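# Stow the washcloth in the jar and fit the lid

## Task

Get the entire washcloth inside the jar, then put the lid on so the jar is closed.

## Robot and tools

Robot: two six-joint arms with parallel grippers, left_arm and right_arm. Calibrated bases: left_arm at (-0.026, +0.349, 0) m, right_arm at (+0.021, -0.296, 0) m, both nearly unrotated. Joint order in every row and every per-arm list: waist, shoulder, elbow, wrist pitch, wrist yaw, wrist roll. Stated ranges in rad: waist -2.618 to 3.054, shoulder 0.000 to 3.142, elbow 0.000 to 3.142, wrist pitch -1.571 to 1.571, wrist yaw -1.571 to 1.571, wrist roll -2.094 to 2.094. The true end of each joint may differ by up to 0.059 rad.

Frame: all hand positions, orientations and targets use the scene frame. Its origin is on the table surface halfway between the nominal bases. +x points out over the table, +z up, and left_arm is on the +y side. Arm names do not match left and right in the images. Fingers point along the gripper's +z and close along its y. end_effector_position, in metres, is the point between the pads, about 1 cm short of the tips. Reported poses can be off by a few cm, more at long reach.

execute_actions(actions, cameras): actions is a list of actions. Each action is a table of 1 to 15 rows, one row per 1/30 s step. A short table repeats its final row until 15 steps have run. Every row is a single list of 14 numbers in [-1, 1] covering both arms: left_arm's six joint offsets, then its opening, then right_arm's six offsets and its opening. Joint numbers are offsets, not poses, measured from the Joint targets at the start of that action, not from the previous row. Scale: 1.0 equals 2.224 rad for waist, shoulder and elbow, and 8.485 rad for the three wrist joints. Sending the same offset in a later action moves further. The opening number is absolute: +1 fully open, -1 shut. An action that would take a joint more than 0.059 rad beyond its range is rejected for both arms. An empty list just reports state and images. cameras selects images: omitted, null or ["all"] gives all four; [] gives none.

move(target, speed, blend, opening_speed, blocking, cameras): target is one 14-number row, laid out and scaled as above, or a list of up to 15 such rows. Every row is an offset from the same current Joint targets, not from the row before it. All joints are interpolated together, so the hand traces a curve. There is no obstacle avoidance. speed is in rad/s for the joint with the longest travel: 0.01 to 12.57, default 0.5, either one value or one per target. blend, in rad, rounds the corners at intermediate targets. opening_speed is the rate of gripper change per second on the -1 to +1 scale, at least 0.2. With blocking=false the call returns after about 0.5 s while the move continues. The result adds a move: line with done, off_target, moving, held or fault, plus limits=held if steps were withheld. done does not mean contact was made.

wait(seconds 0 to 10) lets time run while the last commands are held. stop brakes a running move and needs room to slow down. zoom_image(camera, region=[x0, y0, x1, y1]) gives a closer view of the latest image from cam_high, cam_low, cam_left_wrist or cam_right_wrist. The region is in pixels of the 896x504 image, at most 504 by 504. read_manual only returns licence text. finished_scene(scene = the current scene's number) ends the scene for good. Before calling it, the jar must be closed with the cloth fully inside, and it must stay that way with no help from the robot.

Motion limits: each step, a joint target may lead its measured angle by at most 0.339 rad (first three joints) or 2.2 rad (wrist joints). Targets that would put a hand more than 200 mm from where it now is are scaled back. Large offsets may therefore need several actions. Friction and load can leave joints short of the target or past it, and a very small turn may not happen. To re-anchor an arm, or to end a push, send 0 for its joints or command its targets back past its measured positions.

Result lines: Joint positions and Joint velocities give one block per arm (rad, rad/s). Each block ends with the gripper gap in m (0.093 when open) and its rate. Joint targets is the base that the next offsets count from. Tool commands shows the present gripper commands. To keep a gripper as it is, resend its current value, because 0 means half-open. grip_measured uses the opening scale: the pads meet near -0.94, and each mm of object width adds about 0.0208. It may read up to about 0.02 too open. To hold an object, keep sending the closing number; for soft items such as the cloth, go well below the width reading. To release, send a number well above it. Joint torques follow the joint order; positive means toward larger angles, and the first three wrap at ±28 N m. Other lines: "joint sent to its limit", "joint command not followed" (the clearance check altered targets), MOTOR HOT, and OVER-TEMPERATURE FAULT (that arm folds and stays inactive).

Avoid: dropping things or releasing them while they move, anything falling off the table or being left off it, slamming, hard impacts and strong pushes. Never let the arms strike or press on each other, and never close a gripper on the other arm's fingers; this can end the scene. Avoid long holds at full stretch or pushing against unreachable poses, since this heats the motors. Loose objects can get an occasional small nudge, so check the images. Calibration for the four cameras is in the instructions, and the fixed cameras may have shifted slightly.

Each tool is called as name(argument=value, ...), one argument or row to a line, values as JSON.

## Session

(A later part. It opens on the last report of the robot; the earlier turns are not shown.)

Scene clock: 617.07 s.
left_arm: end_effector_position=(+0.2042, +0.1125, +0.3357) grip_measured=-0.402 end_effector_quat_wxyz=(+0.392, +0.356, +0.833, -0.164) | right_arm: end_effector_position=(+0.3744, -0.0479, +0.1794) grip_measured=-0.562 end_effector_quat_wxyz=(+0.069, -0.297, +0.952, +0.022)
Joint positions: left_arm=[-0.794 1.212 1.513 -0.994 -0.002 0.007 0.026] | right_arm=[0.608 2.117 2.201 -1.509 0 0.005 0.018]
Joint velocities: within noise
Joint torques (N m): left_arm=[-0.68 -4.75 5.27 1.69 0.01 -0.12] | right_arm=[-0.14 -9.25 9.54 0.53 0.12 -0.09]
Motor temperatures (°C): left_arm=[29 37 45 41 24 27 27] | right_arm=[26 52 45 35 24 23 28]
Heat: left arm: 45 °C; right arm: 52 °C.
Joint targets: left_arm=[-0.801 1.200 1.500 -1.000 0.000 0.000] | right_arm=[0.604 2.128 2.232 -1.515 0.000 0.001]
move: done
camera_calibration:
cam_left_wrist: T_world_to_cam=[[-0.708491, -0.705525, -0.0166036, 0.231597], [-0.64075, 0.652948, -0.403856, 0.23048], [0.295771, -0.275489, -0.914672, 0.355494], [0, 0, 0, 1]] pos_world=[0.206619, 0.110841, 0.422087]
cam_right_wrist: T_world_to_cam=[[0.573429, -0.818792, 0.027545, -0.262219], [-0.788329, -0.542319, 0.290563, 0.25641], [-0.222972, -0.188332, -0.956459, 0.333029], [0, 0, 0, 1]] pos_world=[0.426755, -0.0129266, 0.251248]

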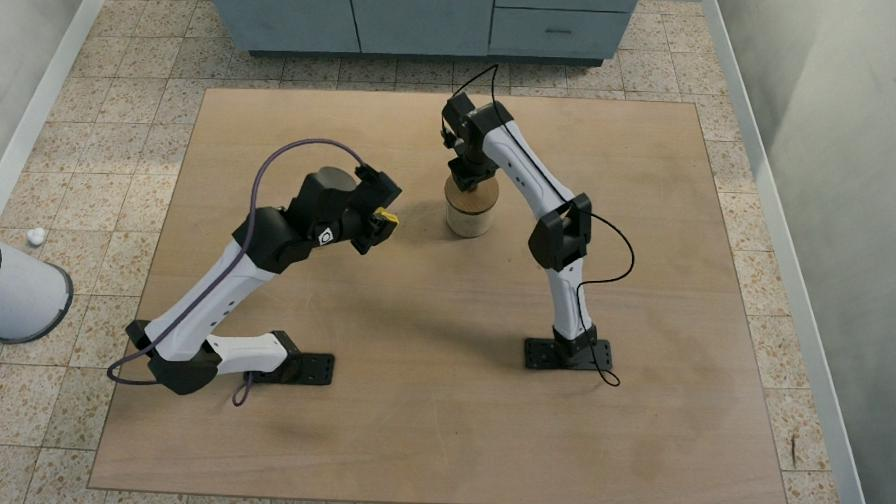

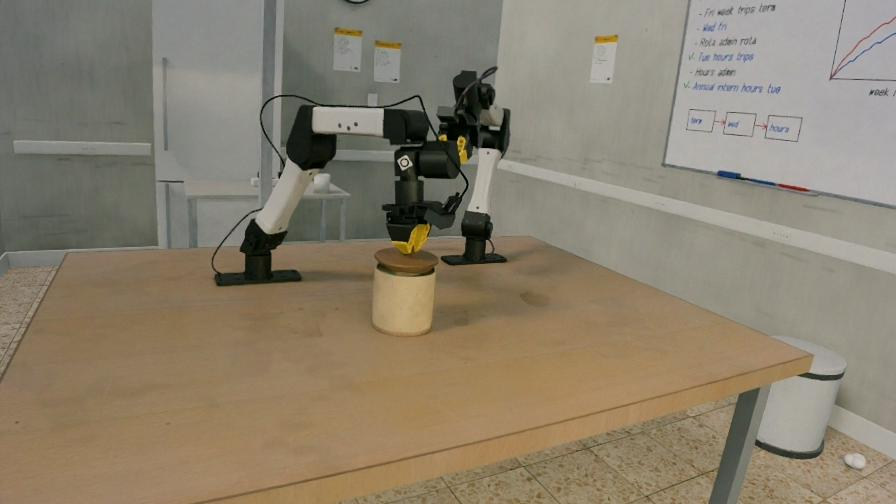

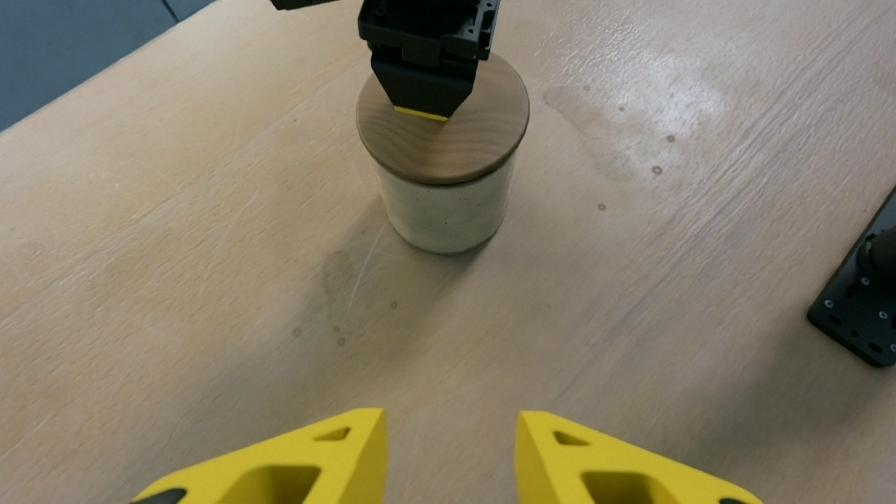

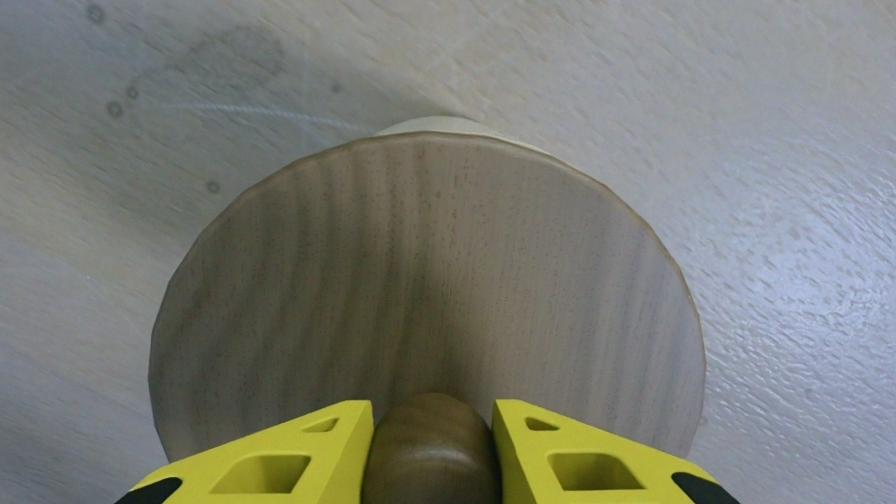

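move(
  target=[0, 0, 0, 0, 0, 0, -0.4, -0.0085, 0, 0, 0, 0, 0, -0.85],
  speed=0.1,
  cameras=["cam_right_wrist", "cam_low", "cam_left_wrist"],
)

zoom_image(
  camera="cam_low",
  region=[345, 205, 465, 345],
)

zoom_image(
  camera="cam_left_wrist",
  region=[330, 0, 560, 260],
)

Scene clock: 624.97 s.
left_arm: end_effector_position=(+0.2042, +0.1125, +0.3357) grip_measured=-0.402 end_effector_quat_wxyz=(+0.392, +0.356, +0.833, -0.164) | right_arm: end_effector_position=(+0.3784, -0.0544, +0.1794) grip_measured=-0.562 end_effector_quat_wxyz=(+0.069, -0.289, +0.955, +0.021)
Joint positions: left_arm=[-0.794 1.212 1.513 -0.994 -0.002 0.007 0.026] | right_arm=[0.591 2.117 2.201 -1.51 0 0.005 0.018]
Joint velocities: within noise
Joint torques (N m): left_arm=[-0.65 -4.67 5.29 1.7 0.01 -0.11] | right_arm=[-0.14 -9.25 9.54 0.55 0.09 -0.09]
Motor temperatures (°C): left_arm=[29 37 45 41 24 27 27] | right_arm=[26 52 45 35 24 23 28]
Heat: left arm: 45 °C; right arm: 52 °C.
Joint targets: left_arm=[-0.801 1.200 1.500 -1.000 0.000 0.000] | right_arm=[0.585 2.128 2.232 -1.515 0.000 0.001]
move: done
camera_calibration:
cam_left_wrist: T_world_to_cam=[[-0.708491, -0.705525, -0.0166036, 0.231597], [-0.64075, 0.652948, -0.403856, 0.23048], [0.295771, -0.275489, -0.914672, 0.355494], [0, 0, 0, 1]] pos_world=[0.206619, 0.110841, 0.422087]
cam_right_wrist: T_world_to_cam=[[0.559049, -0.828675, 0.0275866, -0.264883], [-0.797345, -0.528192, 0.291984, 0.259948], [-0.227389, -0.185229, -0.956025, 0.334445], [0, 0, 0, 1]] pos_world=[0.4314, -0.020251, 0.251144]
Images, in order (width x height): cam_low 896x504, cam_left_wrist 896x504, cam_right_wrist 896x504.

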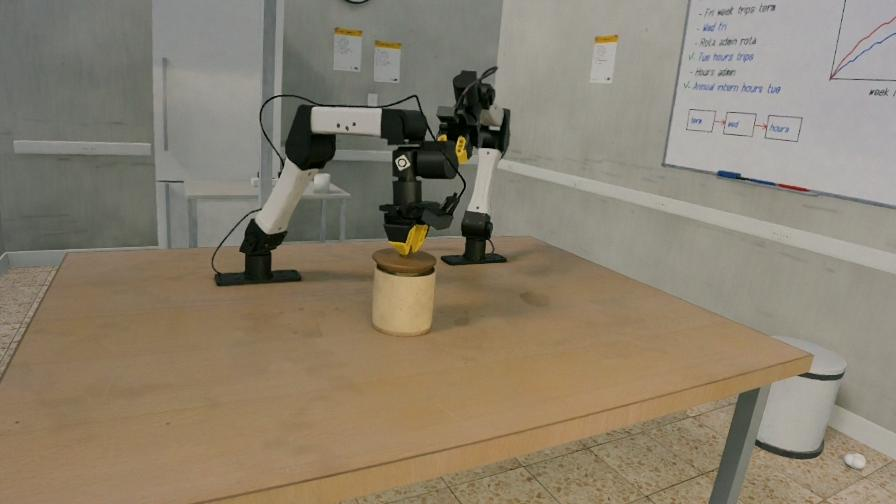

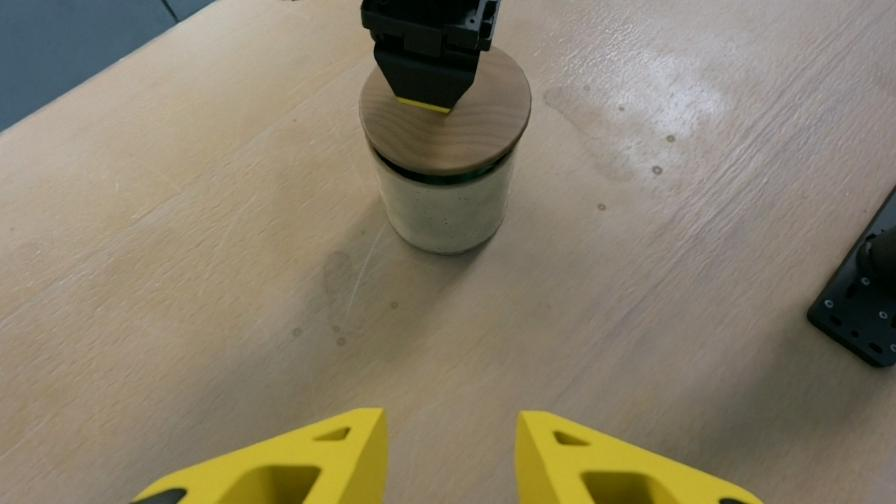

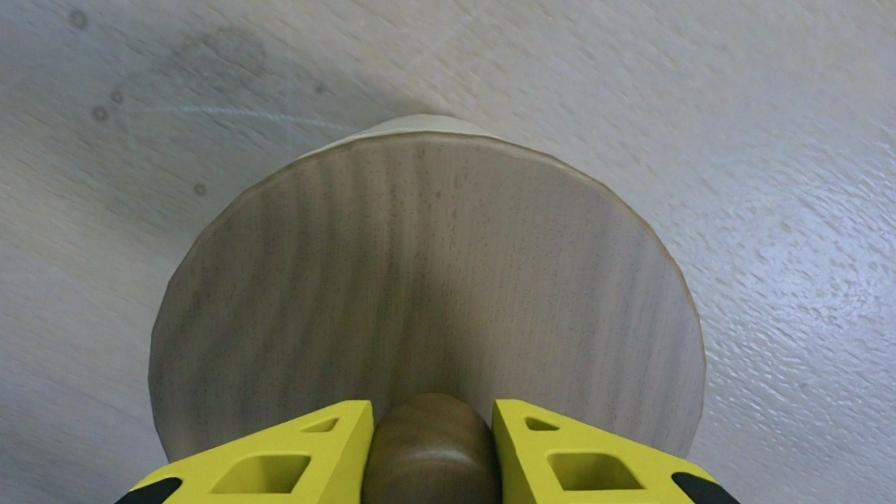

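Scaled by 3.600.

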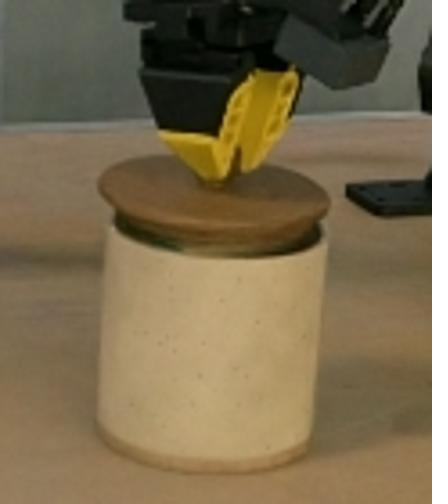

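Scaled by 1.938.

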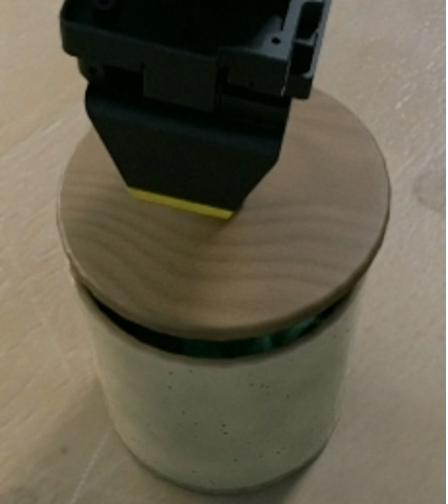

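move(
  target=[
    [0, 0, 0, 0, 0, 0, -0.4, 0, -0.0360, 0, 0, 0, 0, -0.85],
    [0, 0, 0, 0, 0, 0, -0.4, 0, -0.0360, -0.0500, 0.0105, 0, 0, -0.85],
  ],
  speed=0.12,
  cameras=["cam_right_wrist", "cam_low", "cam_left_wrist"],
)

zoom_image(
  camera="cam_low",
  region=[345, 205, 465, 345],
)

zoom_image(
  camera="cam_left_wrist",
  region=[330, 0, 560, 260],
)

Scene clock: 632.23 s.
left_arm: end_effector_position=(+0.2042, +0.1125, +0.3357) grip_measured=-0.402 end_effector_quat_wxyz=(+0.392, +0.356, +0.833, -0.164) | right_arm: end_effector_position=(+0.3798, -0.0534, +0.1675) grip_measured=-0.562 end_effector_quat_wxyz=(+0.071, -0.289, +0.954, +0.022)
Joint positions: left_arm=[-0.794 1.212 1.513 -0.994 -0.002 0.007 0.026] | right_arm=[0.591 2.1 2.124 -1.445 -0.001 0.005 0.018]
Joint velocities: within noise
Joint torques (N m): left_arm=[-0.64 -4.7 5.33 1.71 0.01 -0.12] | right_arm=[-0.28 -14.69 6.35 0.83 0.11 -0.09]
Motor temperatures (°C): left_arm=[29 37 45 41 24 27 27] | right_arm=[26 52 45 35 24 23 28]
Heat: left arm: 45 °C; right arm: 52 °C.
Joint targets: left_arm=[-0.801 1.200 1.500 -1.000 0.000 0.000] | right_arm=[0.585 2.048 2.120 -1.425 0.000 0.001]
move: off_target (right_arm); right_arm: the shoulder is farthest, 0.052 rad from its target
camera_calibration:
cam_left_wrist: T_world_to_cam=[[-0.708491, -0.705525, -0.0166036, 0.231597], [-0.64075, 0.652948, -0.403856, 0.23048], [0.295771, -0.275489, -0.914672, 0.355494], [0, 0, 0, 1]] pos_world=[0.206619, 0.110841, 0.422087]
cam_right_wrist: T_world_to_cam=[[0.558948, -0.828755, 0.0272331, -0.264391], [-0.798626, -0.52921, 0.286588, 0.266427], [-0.223099, -0.181937, -0.957667, 0.32236], [0, 0, 0, 1]] pos_world=[0.432474, -0.0194705, 0.239559]
Images, in order (width x height): cam_low 896x504, cam_left_wrist 896x504, cam_right_wrist 896x504.

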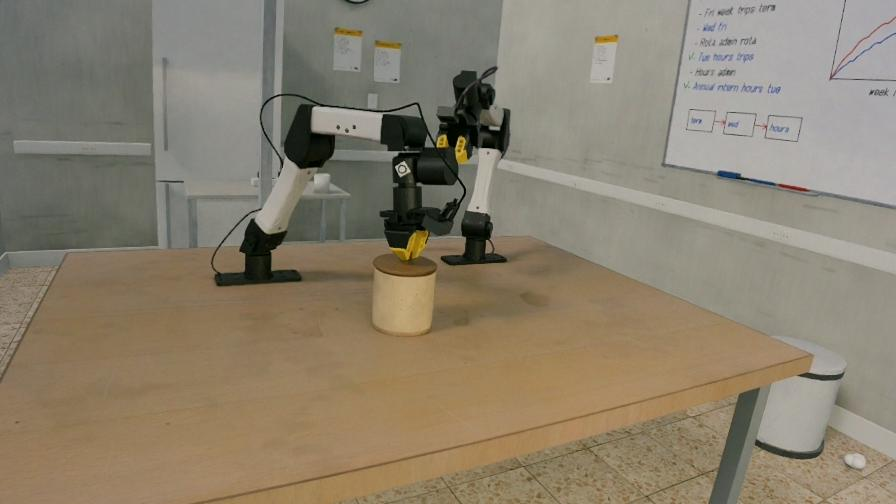

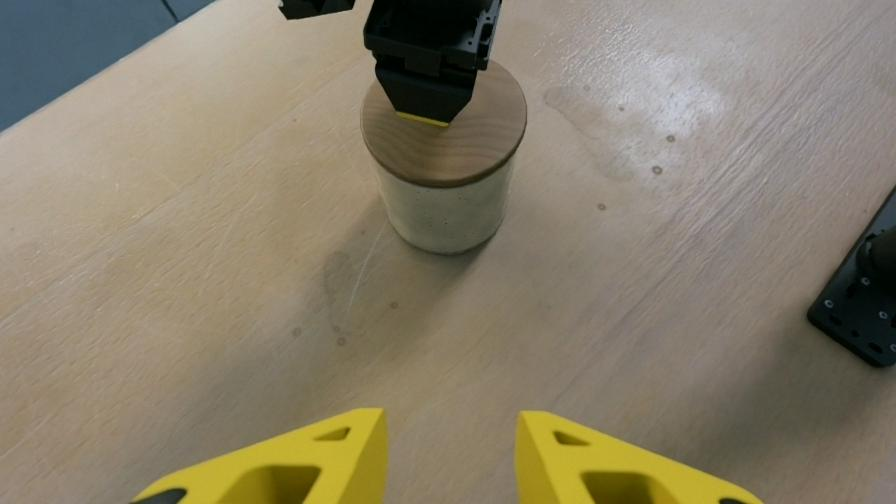

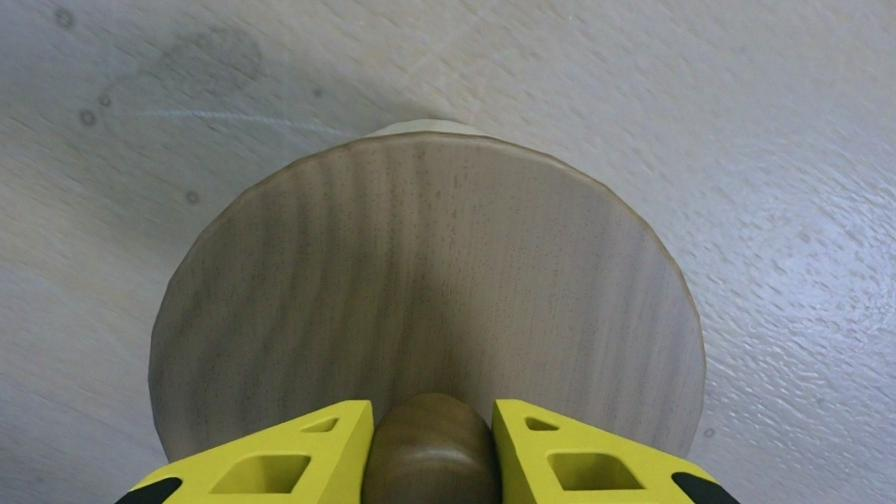

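Scaled by 3.600.

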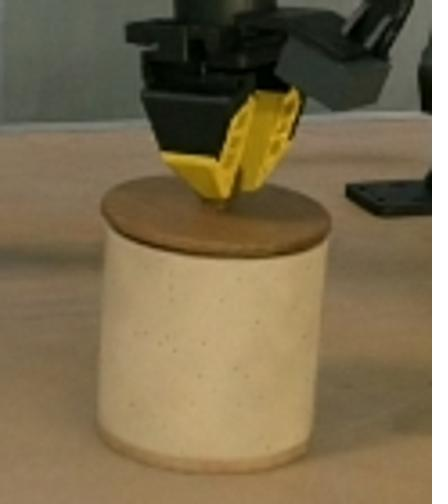

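Scaled by 1.938.

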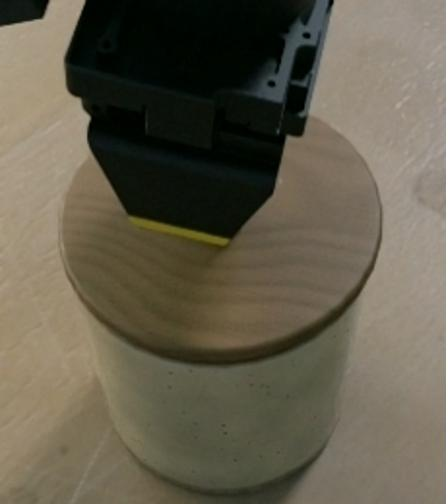

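move(
  target=[0, 0, 0, 0, 0, 0, -0.4, 0, 0, -0.0072, 0.0019, 0, 0, -0.85],
  speed=0.05,
  cameras=["cam_low", "cam_left_wrist"],
)

zoom_image(
  camera="cam_low",
  region=[355, 235, 455, 295],
)

zoom_image(
  camera="cam_left_wrist",
  region=[330, 0, 560, 260],
)

Scene clock: 635.03 s.
left_arm: end_effector_position=(+0.2042, +0.1125, +0.3357) grip_measured=-0.402 end_effector_quat_wxyz=(+0.392, +0.356, +0.833, -0.164) | right_arm: end_effector_position=(+0.3808, -0.0527, +0.1640) grip_measured=-0.562 end_effector_quat_wxyz=(+0.072, -0.289, +0.954, +0.023)
Joint positions: left_arm=[-0.794 1.212 1.513 -0.994 -0.002 0.007 0.026] | right_arm=[0.591 2.1 2.109 -1.429 -0.001 0.005 0.018]
Joint velocities: within noise
Joint torques (N m): left_arm=[-0.68 -4.74 5.35 1.7 0 -0.11] | right_arm=[-0.29 -14.75 6.23 0.85 0.11 -0.07]
Motor temperatures (°C): left_arm=[29 37 45 41 24 27 27] | right_arm=[26 53 45 35 24 23 28]
Heat: left arm: 45 °C; right arm: 53 °C.
Joint targets: left_arm=[-0.801 1.200 1.500 -1.000 0.000 0.000] | right_arm=[0.585 2.048 2.104 -1.409 0.000 0.001]
move: off_target (right_arm); right_arm: the shoulder is farthest, 0.052 rad from its target
camera_calibration:
cam_left_wrist: T_world_to_cam=[[-0.708491, -0.705525, -0.0166036, 0.231597], [-0.64075, 0.652948, -0.403856, 0.23048], [0.295771, -0.275489, -0.914672, 0.355494], [0, 0, 0, 1]] pos_world=[0.206619, 0.110841, 0.422087]
Images, in order (width x height): cam_low 896x504, cam_left_wrist 896x504.

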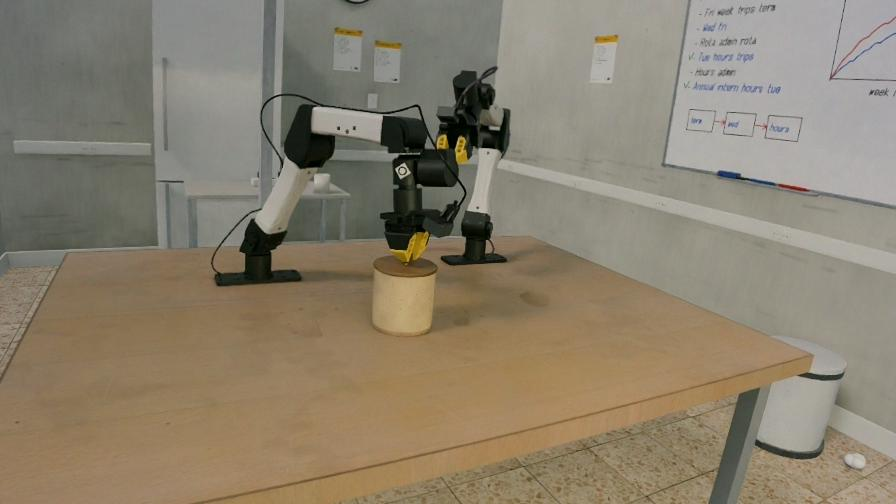

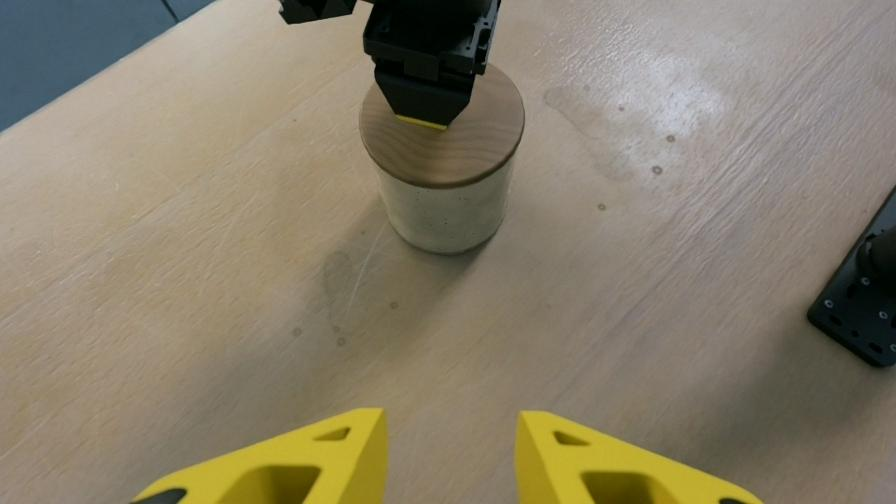

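Scaled by 5.040.

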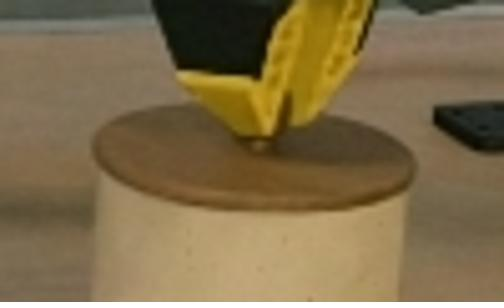

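Scaled by 1.938.

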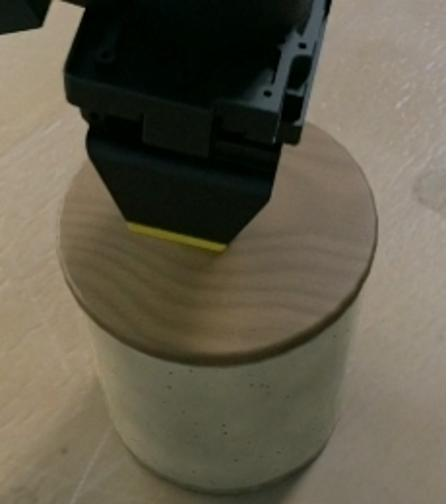

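move(
  target=[0, 0, 0, 0, 0, 0, -0.4, 0, 0, -0.0063, 0.00165, 0, 0, -0.85],
  speed=0.05,
  cameras=["cam_low", "cam_left_wrist", "cam_right_wrist"],
)

zoom_image(
  camera="cam_low",
  region=[355, 235, 455, 295],
)

zoom_image(
  camera="cam_left_wrist",
  region=[330, 0, 560, 260],
)

Scene clock: 637.07 s.
left_arm: end_effector_position=(+0.2042, +0.1125, +0.3357) grip_measured=-0.402 end_effector_quat_wxyz=(+0.392, +0.356, +0.833, -0.164) | right_arm: end_effector_position=(+0.3809, -0.0526, +0.1634) grip_measured=-0.562 end_effector_quat_wxyz=(+0.074, -0.289, +0.954, +0.023)
Joint positions: left_arm=[-0.794 1.212 1.513 -0.994 -0.002 0.007 0.026] | right_arm=[0.591 2.095 2.098 -1.419 -0.001 0.005 0.018]
Joint velocities: within noise
Joint torques (N m): left_arm=[-0.62 -4.71 5.23 1.71 0.01 -0.12] | right_arm=[-0.24 -14.31 6.04 0.88 0.1 -0.09]
Motor temperatures (°C): left_arm=[29 37 45 41 24 27 27] | right_arm=[26 53 45 35 24 23 28]
Heat: left arm: 45 °C; right arm: 53 °C.
Joint targets: left_arm=[-0.801 1.200 1.500 -1.000 0.000 0.000] | right_arm=[0.585 2.048 2.090 -1.395 0.000 0.001]
move: off_target (right_arm); right_arm: the shoulder is farthest, 0.047 rad from its target
camera_calibration:
cam_left_wrist: T_world_to_cam=[[-0.708491, -0.705525, -0.0166036, 0.231597], [-0.64075, 0.652948, -0.403856, 0.23048], [0.295771, -0.275489, -0.914672, 0.355494], [0, 0, 0, 1]] pos_world=[0.206619, 0.110841, 0.422087]
cam_right_wrist: T_world_to_cam=[[0.55886, -0.828817, 0.0271631, -0.264268], [-0.799772, -0.53004, 0.281819, 0.269994], [-0.219179, -0.179222, -0.959083, 0.317682], [0, 0, 0, 1]] pos_world=[0.433251, -0.0189865, 0.235772]
Images, in order (width x height): cam_low 896x504, cam_left_wrist 896x504, cam_right_wrist 896x504.

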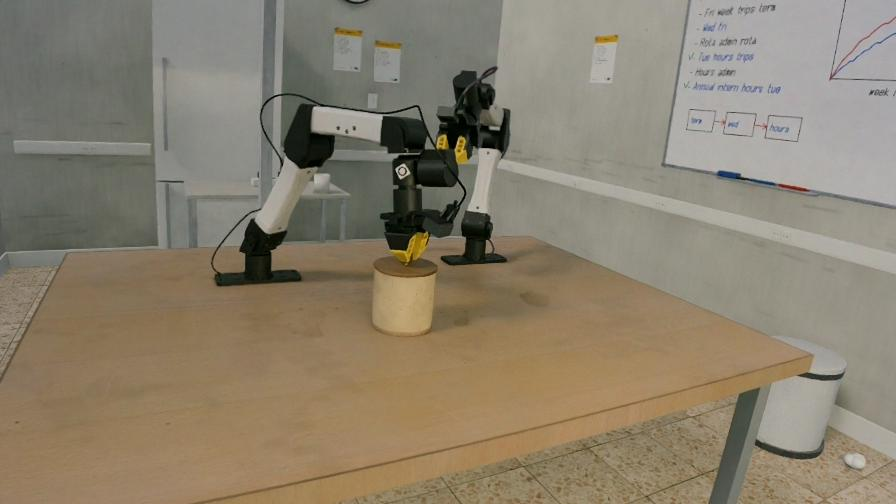

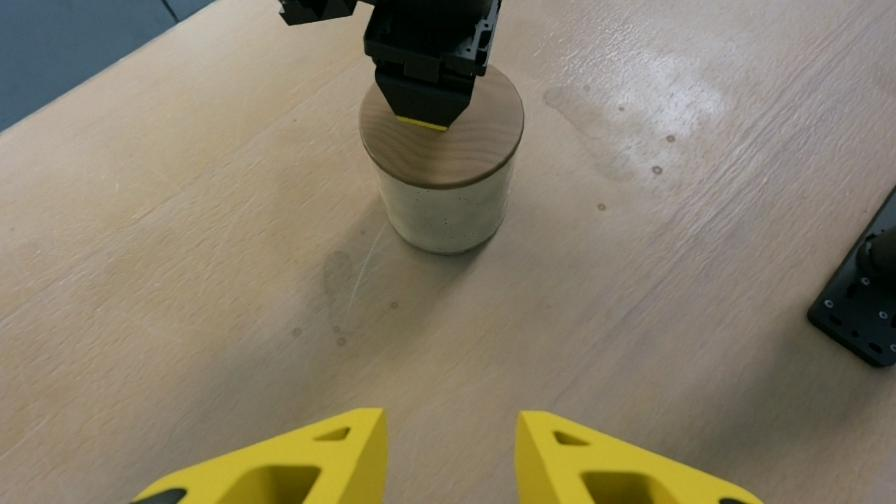

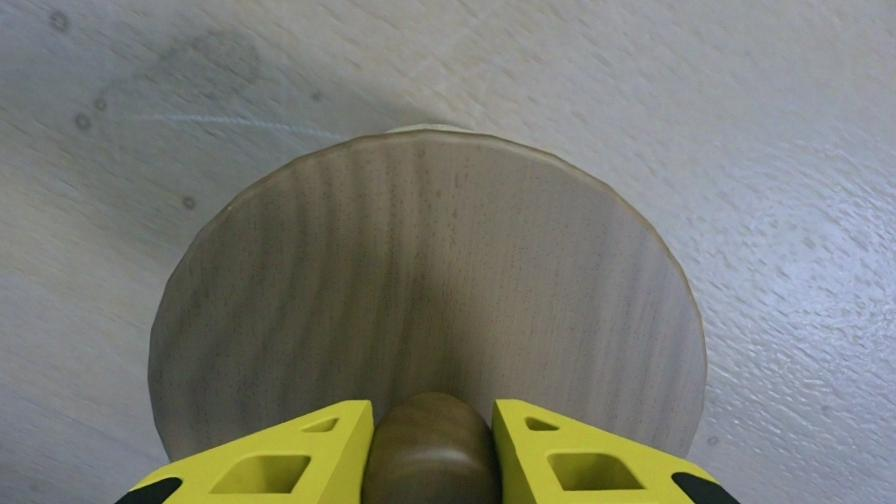

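Scaled by 5.040.

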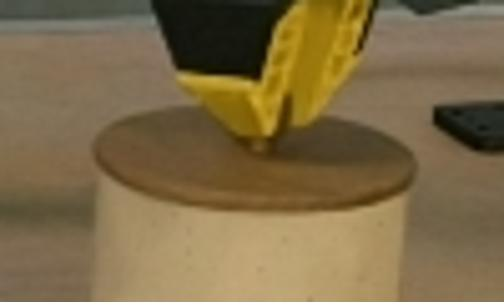

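Scaled by 1.938.

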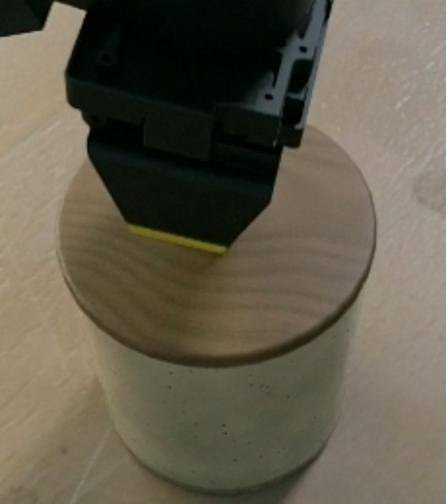

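move(
  target=[0, 0, 0, 0, 0, 0, -0.4, 0, 0, 0, 0, 0, 0, -0.05],
  opening_speed=0.5,
  cameras=["cam_low", "cam_left_wrist", "cam_right_wrist"],
)

zoom_image(
  camera="cam_low",
  region=[355, 235, 455, 295],
)

zoom_image(
  camera="cam_left_wrist",
  region=[330, 0, 560, 260],
)

Scene clock: 639.93 s.
left_arm: end_effector_position=(+0.2042, +0.1125, +0.3357) grip_measured=-0.402 end_effector_quat_wxyz=(+0.392, +0.356, +0.833, -0.164) | right_arm: end_effector_position=(+0.3824, -0.0516, +0.1636) grip_measured=-0.052 end_effector_quat_wxyz=(+0.077, -0.289, +0.954, +0.024)
Joint positions: left_arm=[-0.794 1.212 1.513 -0.994 -0.002 0.007 0.026] | right_arm=[0.591 2.095 2.098 -1.411 -0.001 0.005 0.043]
Joint velocities: within noise
Joint torques (N m): left_arm=[-0.66 -4.74 5.27 1.7 0.01 -0.1] | right_arm=[-0.24 -14.27 6.01 0.82 0.1 -0.09]
Motor temperatures (°C): left_arm=[29 37 45 41 24 27 27] | right_arm=[26 54 45 35 24 23 28]
Heat: left arm: 45 °C; right arm: 54 °C.
Joint targets: left_arm=[-0.801 1.200 1.500 -1.000 0.000 0.000] | right_arm=[0.585 2.048 2.090 -1.395 0.000 0.001]
move: off_target (right_arm); right_arm: the shoulder is farthest, 0.047 rad from its target
camera_calibration:
cam_left_wrist: T_world_to_cam=[[-0.708491, -0.705525, -0.0166036, 0.231597], [-0.64075, 0.652948, -0.403856, 0.23048], [0.295771, -0.275489, -0.914672, 0.355494], [0, 0, 0, 1]] pos_world=[0.206619, 0.110841, 0.422087]
cam_right_wrist: T_world_to_cam=[[0.558681, -0.828937, 0.0271754, -0.264249], [-0.801547, -0.531224, 0.27445, 0.273492], [-0.213065, -0.175112, -0.961217, 0.316651], [0, 0, 0, 1]] pos_world=[0.434315, -0.0183108, 0.236492]
Images, in order (width x height): cam_low 896x504, cam_left_wrist 896x504, cam_right_wrist 896x504.

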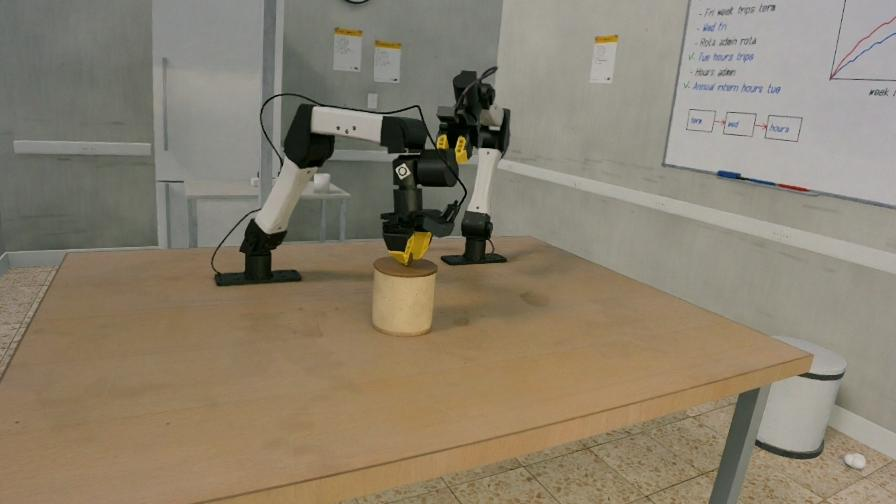

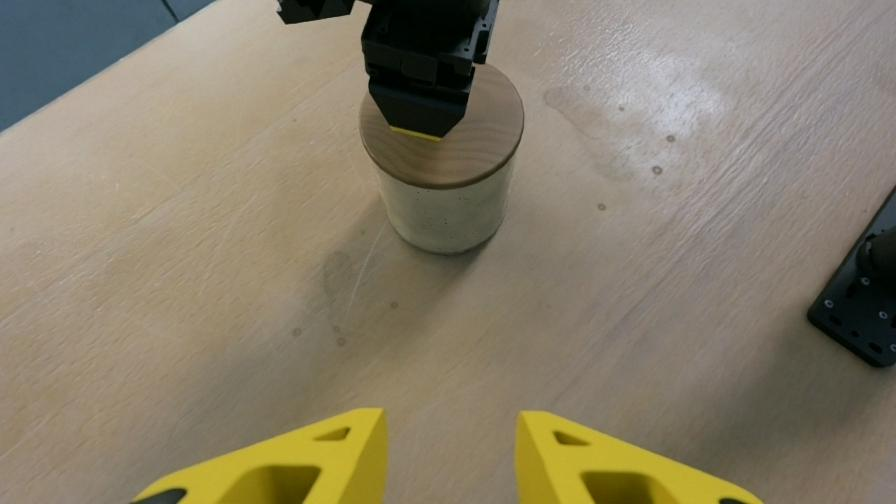

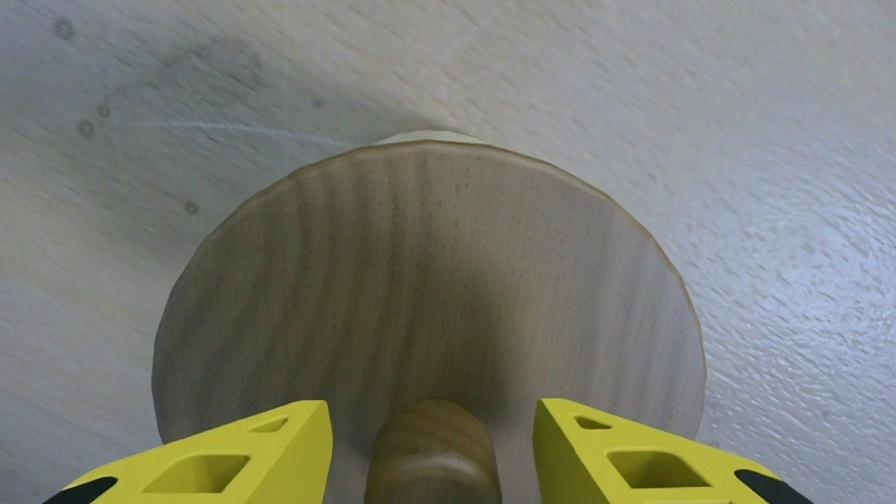

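Scaled by 5.040.

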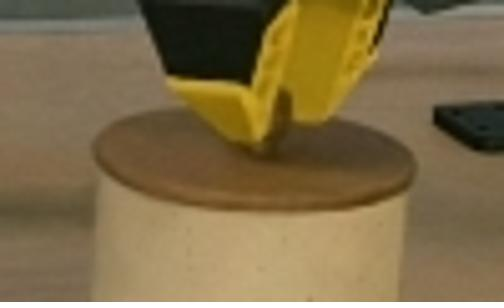

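Scaled by 1.938.

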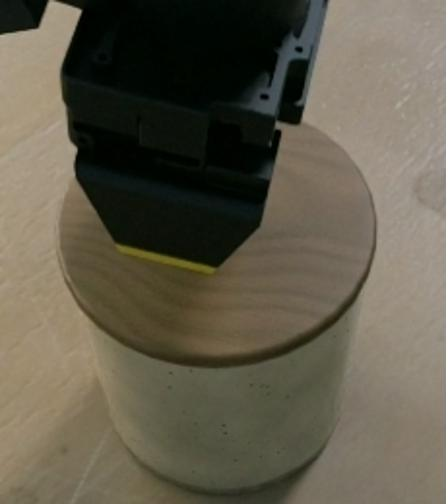

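move(
  target=[0, 0, 0, 0, 0, 0, -0.4, 0, 0.0058, 0.0441, -0.0111, 0, 0, -0.05],
  speed=0.12,
)

Scene clock: 646.90 s.
left_arm: end_effector_position=(+0.2042, +0.1125, +0.3357) grip_measured=-0.402 end_effector_quat_wxyz=(+0.392, +0.356, +0.833, -0.164) | right_arm: end_effector_position=(+0.3779, -0.0546, +0.1796) grip_measured=-0.052 end_effector_quat_wxyz=(+0.076, -0.289, +0.954, +0.024)
Joint positions: left_arm=[-0.794 1.212 1.513 -0.994 -0.002 0.007 0.026] | right_arm=[0.591 2.095 2.164 -1.481 -0.001 0.005 0.043]
Joint velocities: within noise
Joint torques (N m): left_arm=[-0.64 -4.78 5.29 1.7 0.02 -0.11] | right_arm=[-0.24 -13.04 9.03 0.56 0.1 -0.08]
Motor temperatures (°C): left_arm=[29 37 45 41 24 27 27] | right_arm=[26 55 45 35 24 23 28]
Heat: left arm: 45 °C; right arm: 55 °C.
Joint targets: left_arm=[-0.801 1.200 1.500 -1.000 0.000 0.000] | right_arm=[0.585 2.061 2.189 -1.490 0.000 0.001]
move: done
camera_calibration:
cam_left_wrist: T_world_to_cam=[[-0.708491, -0.705525, -0.0166036, 0.231597], [-0.64075, 0.652948, -0.403856, 0.23048], [0.295771, -0.275489, -0.914672, 0.355494], [0, 0, 0, 1]] pos_world=[0.206619, 0.110841, 0.422087]
cam_right_wrist: T_world_to_cam=[[0.5588, -0.828855, 0.0272302, -0.264659], [-0.80074, -0.530719, 0.277764, 0.26307], [-0.215775, -0.177019, -0.960263, 0.331313], [0, 0, 0, 1]] pos_world=[0.430031, -0.0210995, 0.252283]

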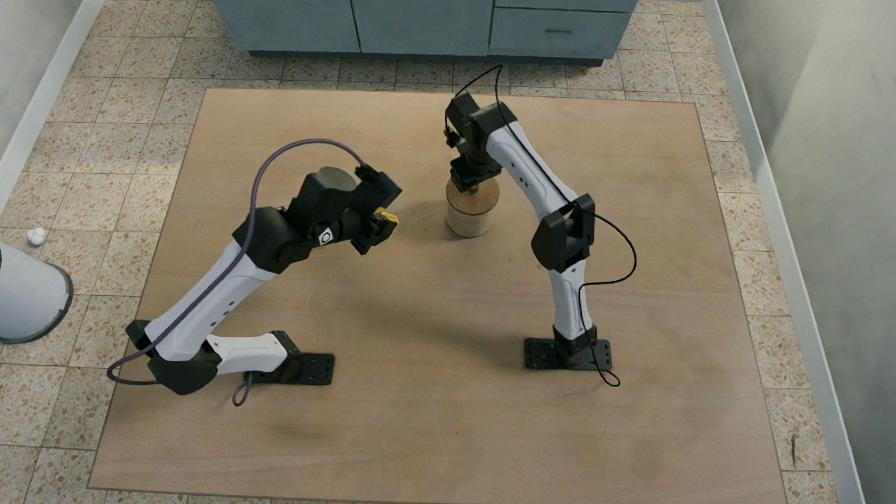

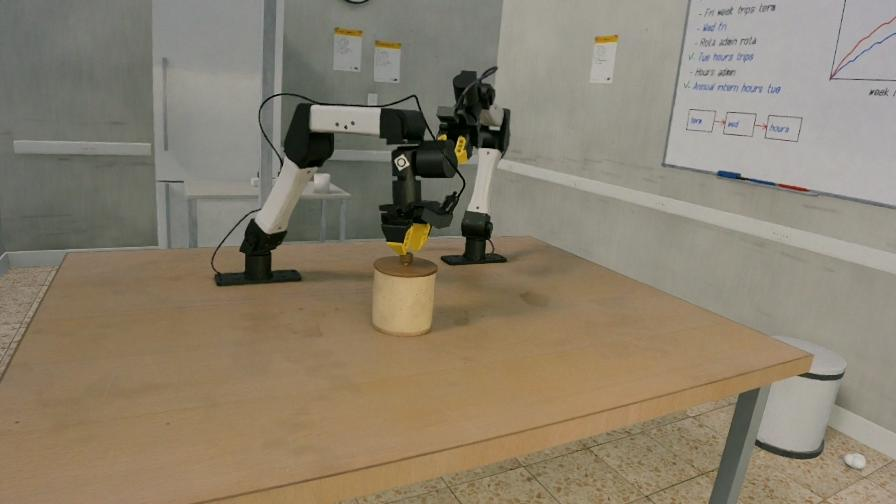

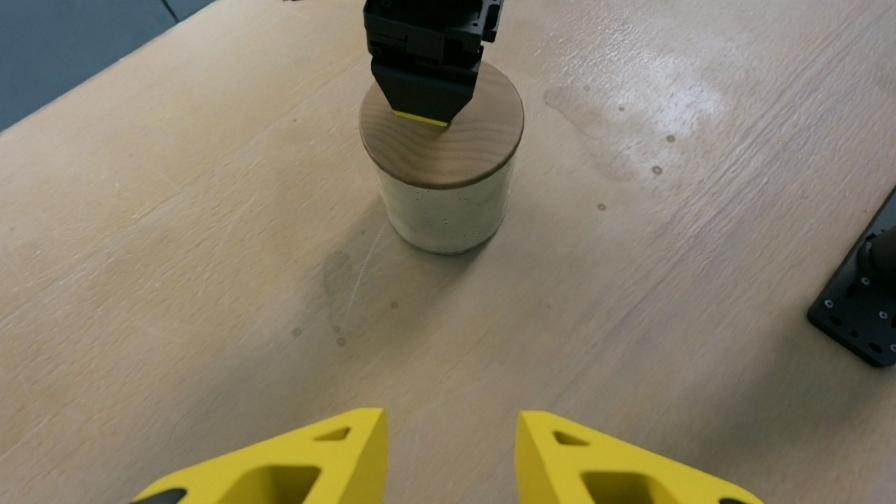

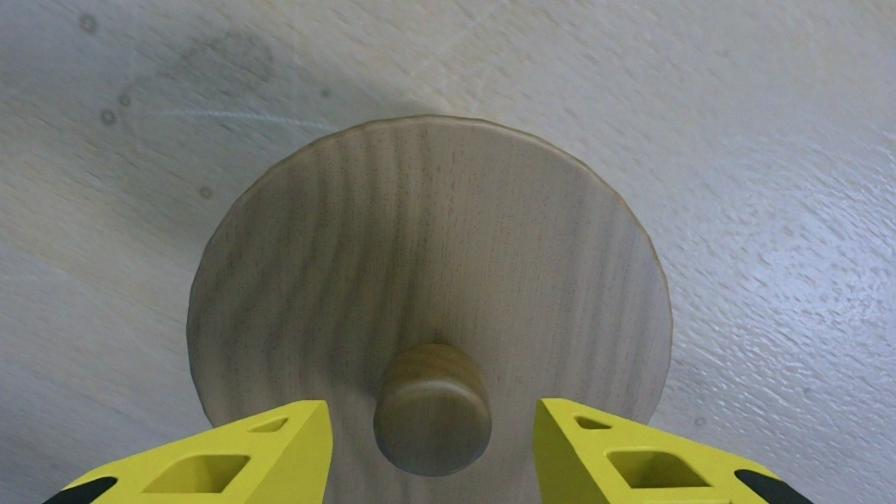

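move(
  target=[
    [0, 0, 0, 0, 0, 0, -0.4, 0, 0, 0.036, -0.0071, 0, 0, -0.05],
    [0, 0, 0, 0, 0, 0, -0.4, 0.0238, -0.1637, -0.121, 0.0157, 0, 0, -0.05],
  ],
  speed=[0.15, 0.3],
  blend=0.03,
)

Scene clock: 650.63 s.
left_arm: end_effector_position=(+0.2042, +0.1125, +0.3357) grip_measured=-0.402 end_effector_quat_wxyz=(+0.392, +0.356, +0.833, -0.164) | right_arm: end_effector_position=(+0.3292, -0.0688, +0.2580) grip_measured=-0.052 end_effector_quat_wxyz=(+0.186, -0.303, +0.932, +0.062)
Joint positions: left_arm=[-0.794 1.212 1.513 -0.994 -0.002 0.007 0.026] | right_arm=[0.631 1.727 1.926 -1.375 -0.001 0.005 0.043]
Joint velocities: within noise
Joint torques (N m): left_arm=[-0.7 -4.7 5.26 1.69 0 -0.12] | right_arm=[0.77 -9.69 6.08 1.3 0.11 -0.09]
Motor temperatures (°C): left_arm=[29 37 45 41 24 27 27] | right_arm=[26 56 45 35 24 23 28]
Heat: left arm: 45 °C; right arm: 56 °C.
Joint targets: left_arm=[-0.801 1.200 1.500 -1.000 0.000 0.000] | right_arm=[0.638 1.697 1.919 -1.356 0.000 0.001]
move: done
camera_calibration:
cam_left_wrist: T_world_to_cam=[[-0.708491, -0.705525, -0.0166036, 0.231597], [-0.64075, 0.652948, -0.403856, 0.23048], [0.295771, -0.275489, -0.914672, 0.355494], [0, 0, 0, 1]] pos_world=[0.206619, 0.110841, 0.422087]
cam_right_wrist: T_world_to_cam=[[0.58666, -0.809404, 0.0263858, -0.258986], [-0.809562, -0.585308, 0.0449789, 0.25394], [-0.0209622, -0.0477482, -0.998639, 0.348179], [0, 0, 0, 1]] pos_world=[0.364816, -0.0443657, 0.343117]

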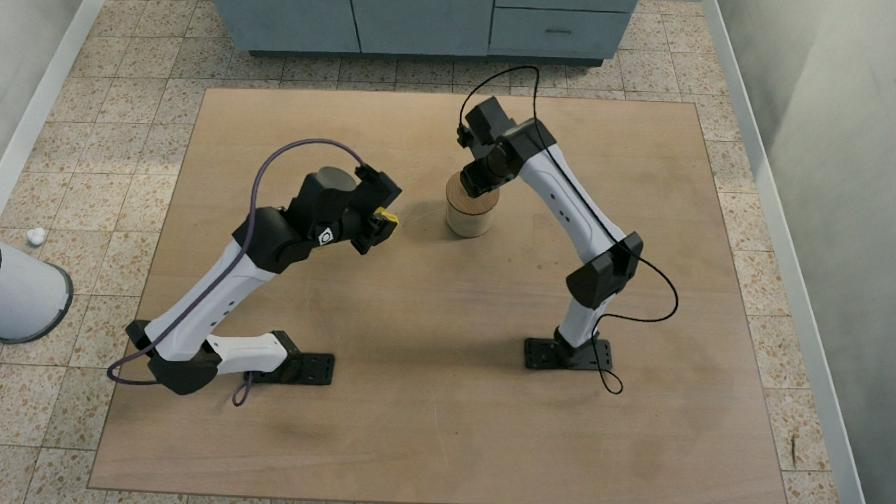

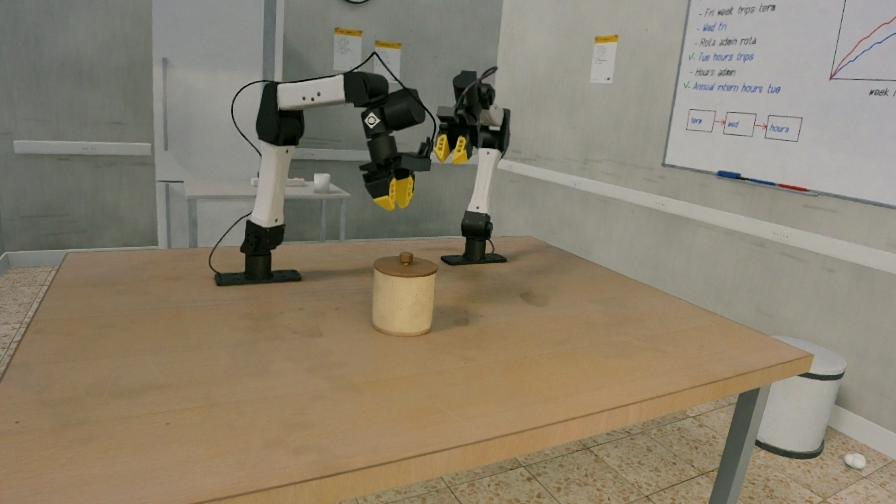

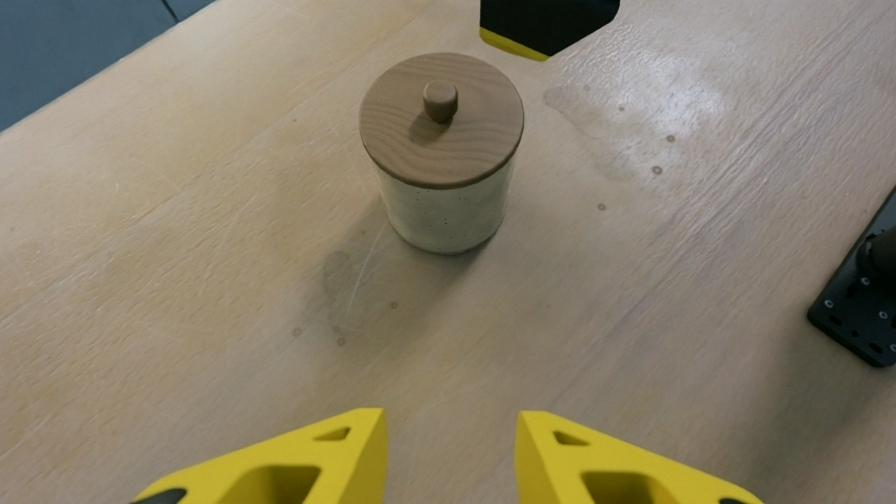

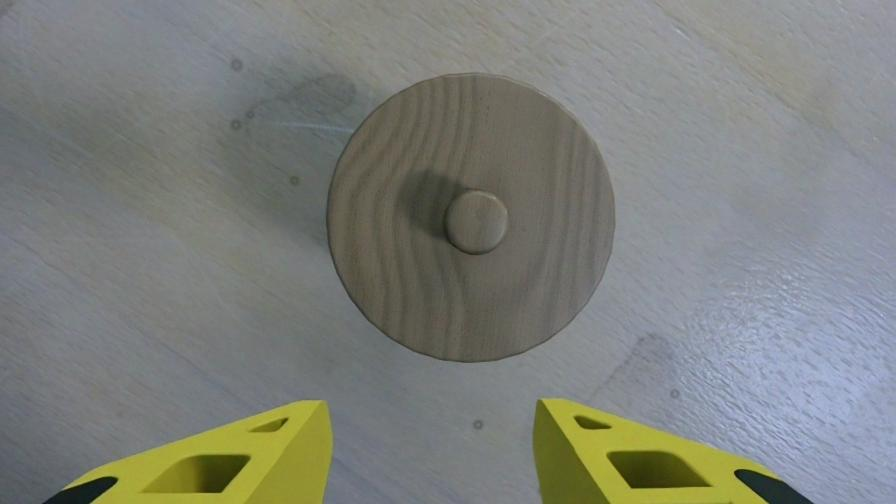

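zoom_image(
  camera="cam_low",
  region=[355, 240, 455, 340],
)

zoom_image(
  camera="cam_left_wrist",
  region=[345, 40, 540, 260],
)

Scaled by 5.040.

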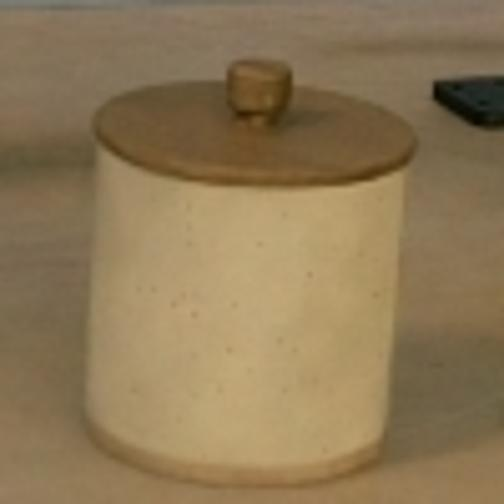

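Scaled by 2.291.

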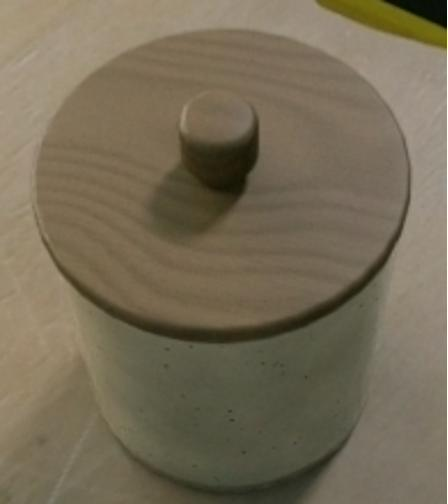

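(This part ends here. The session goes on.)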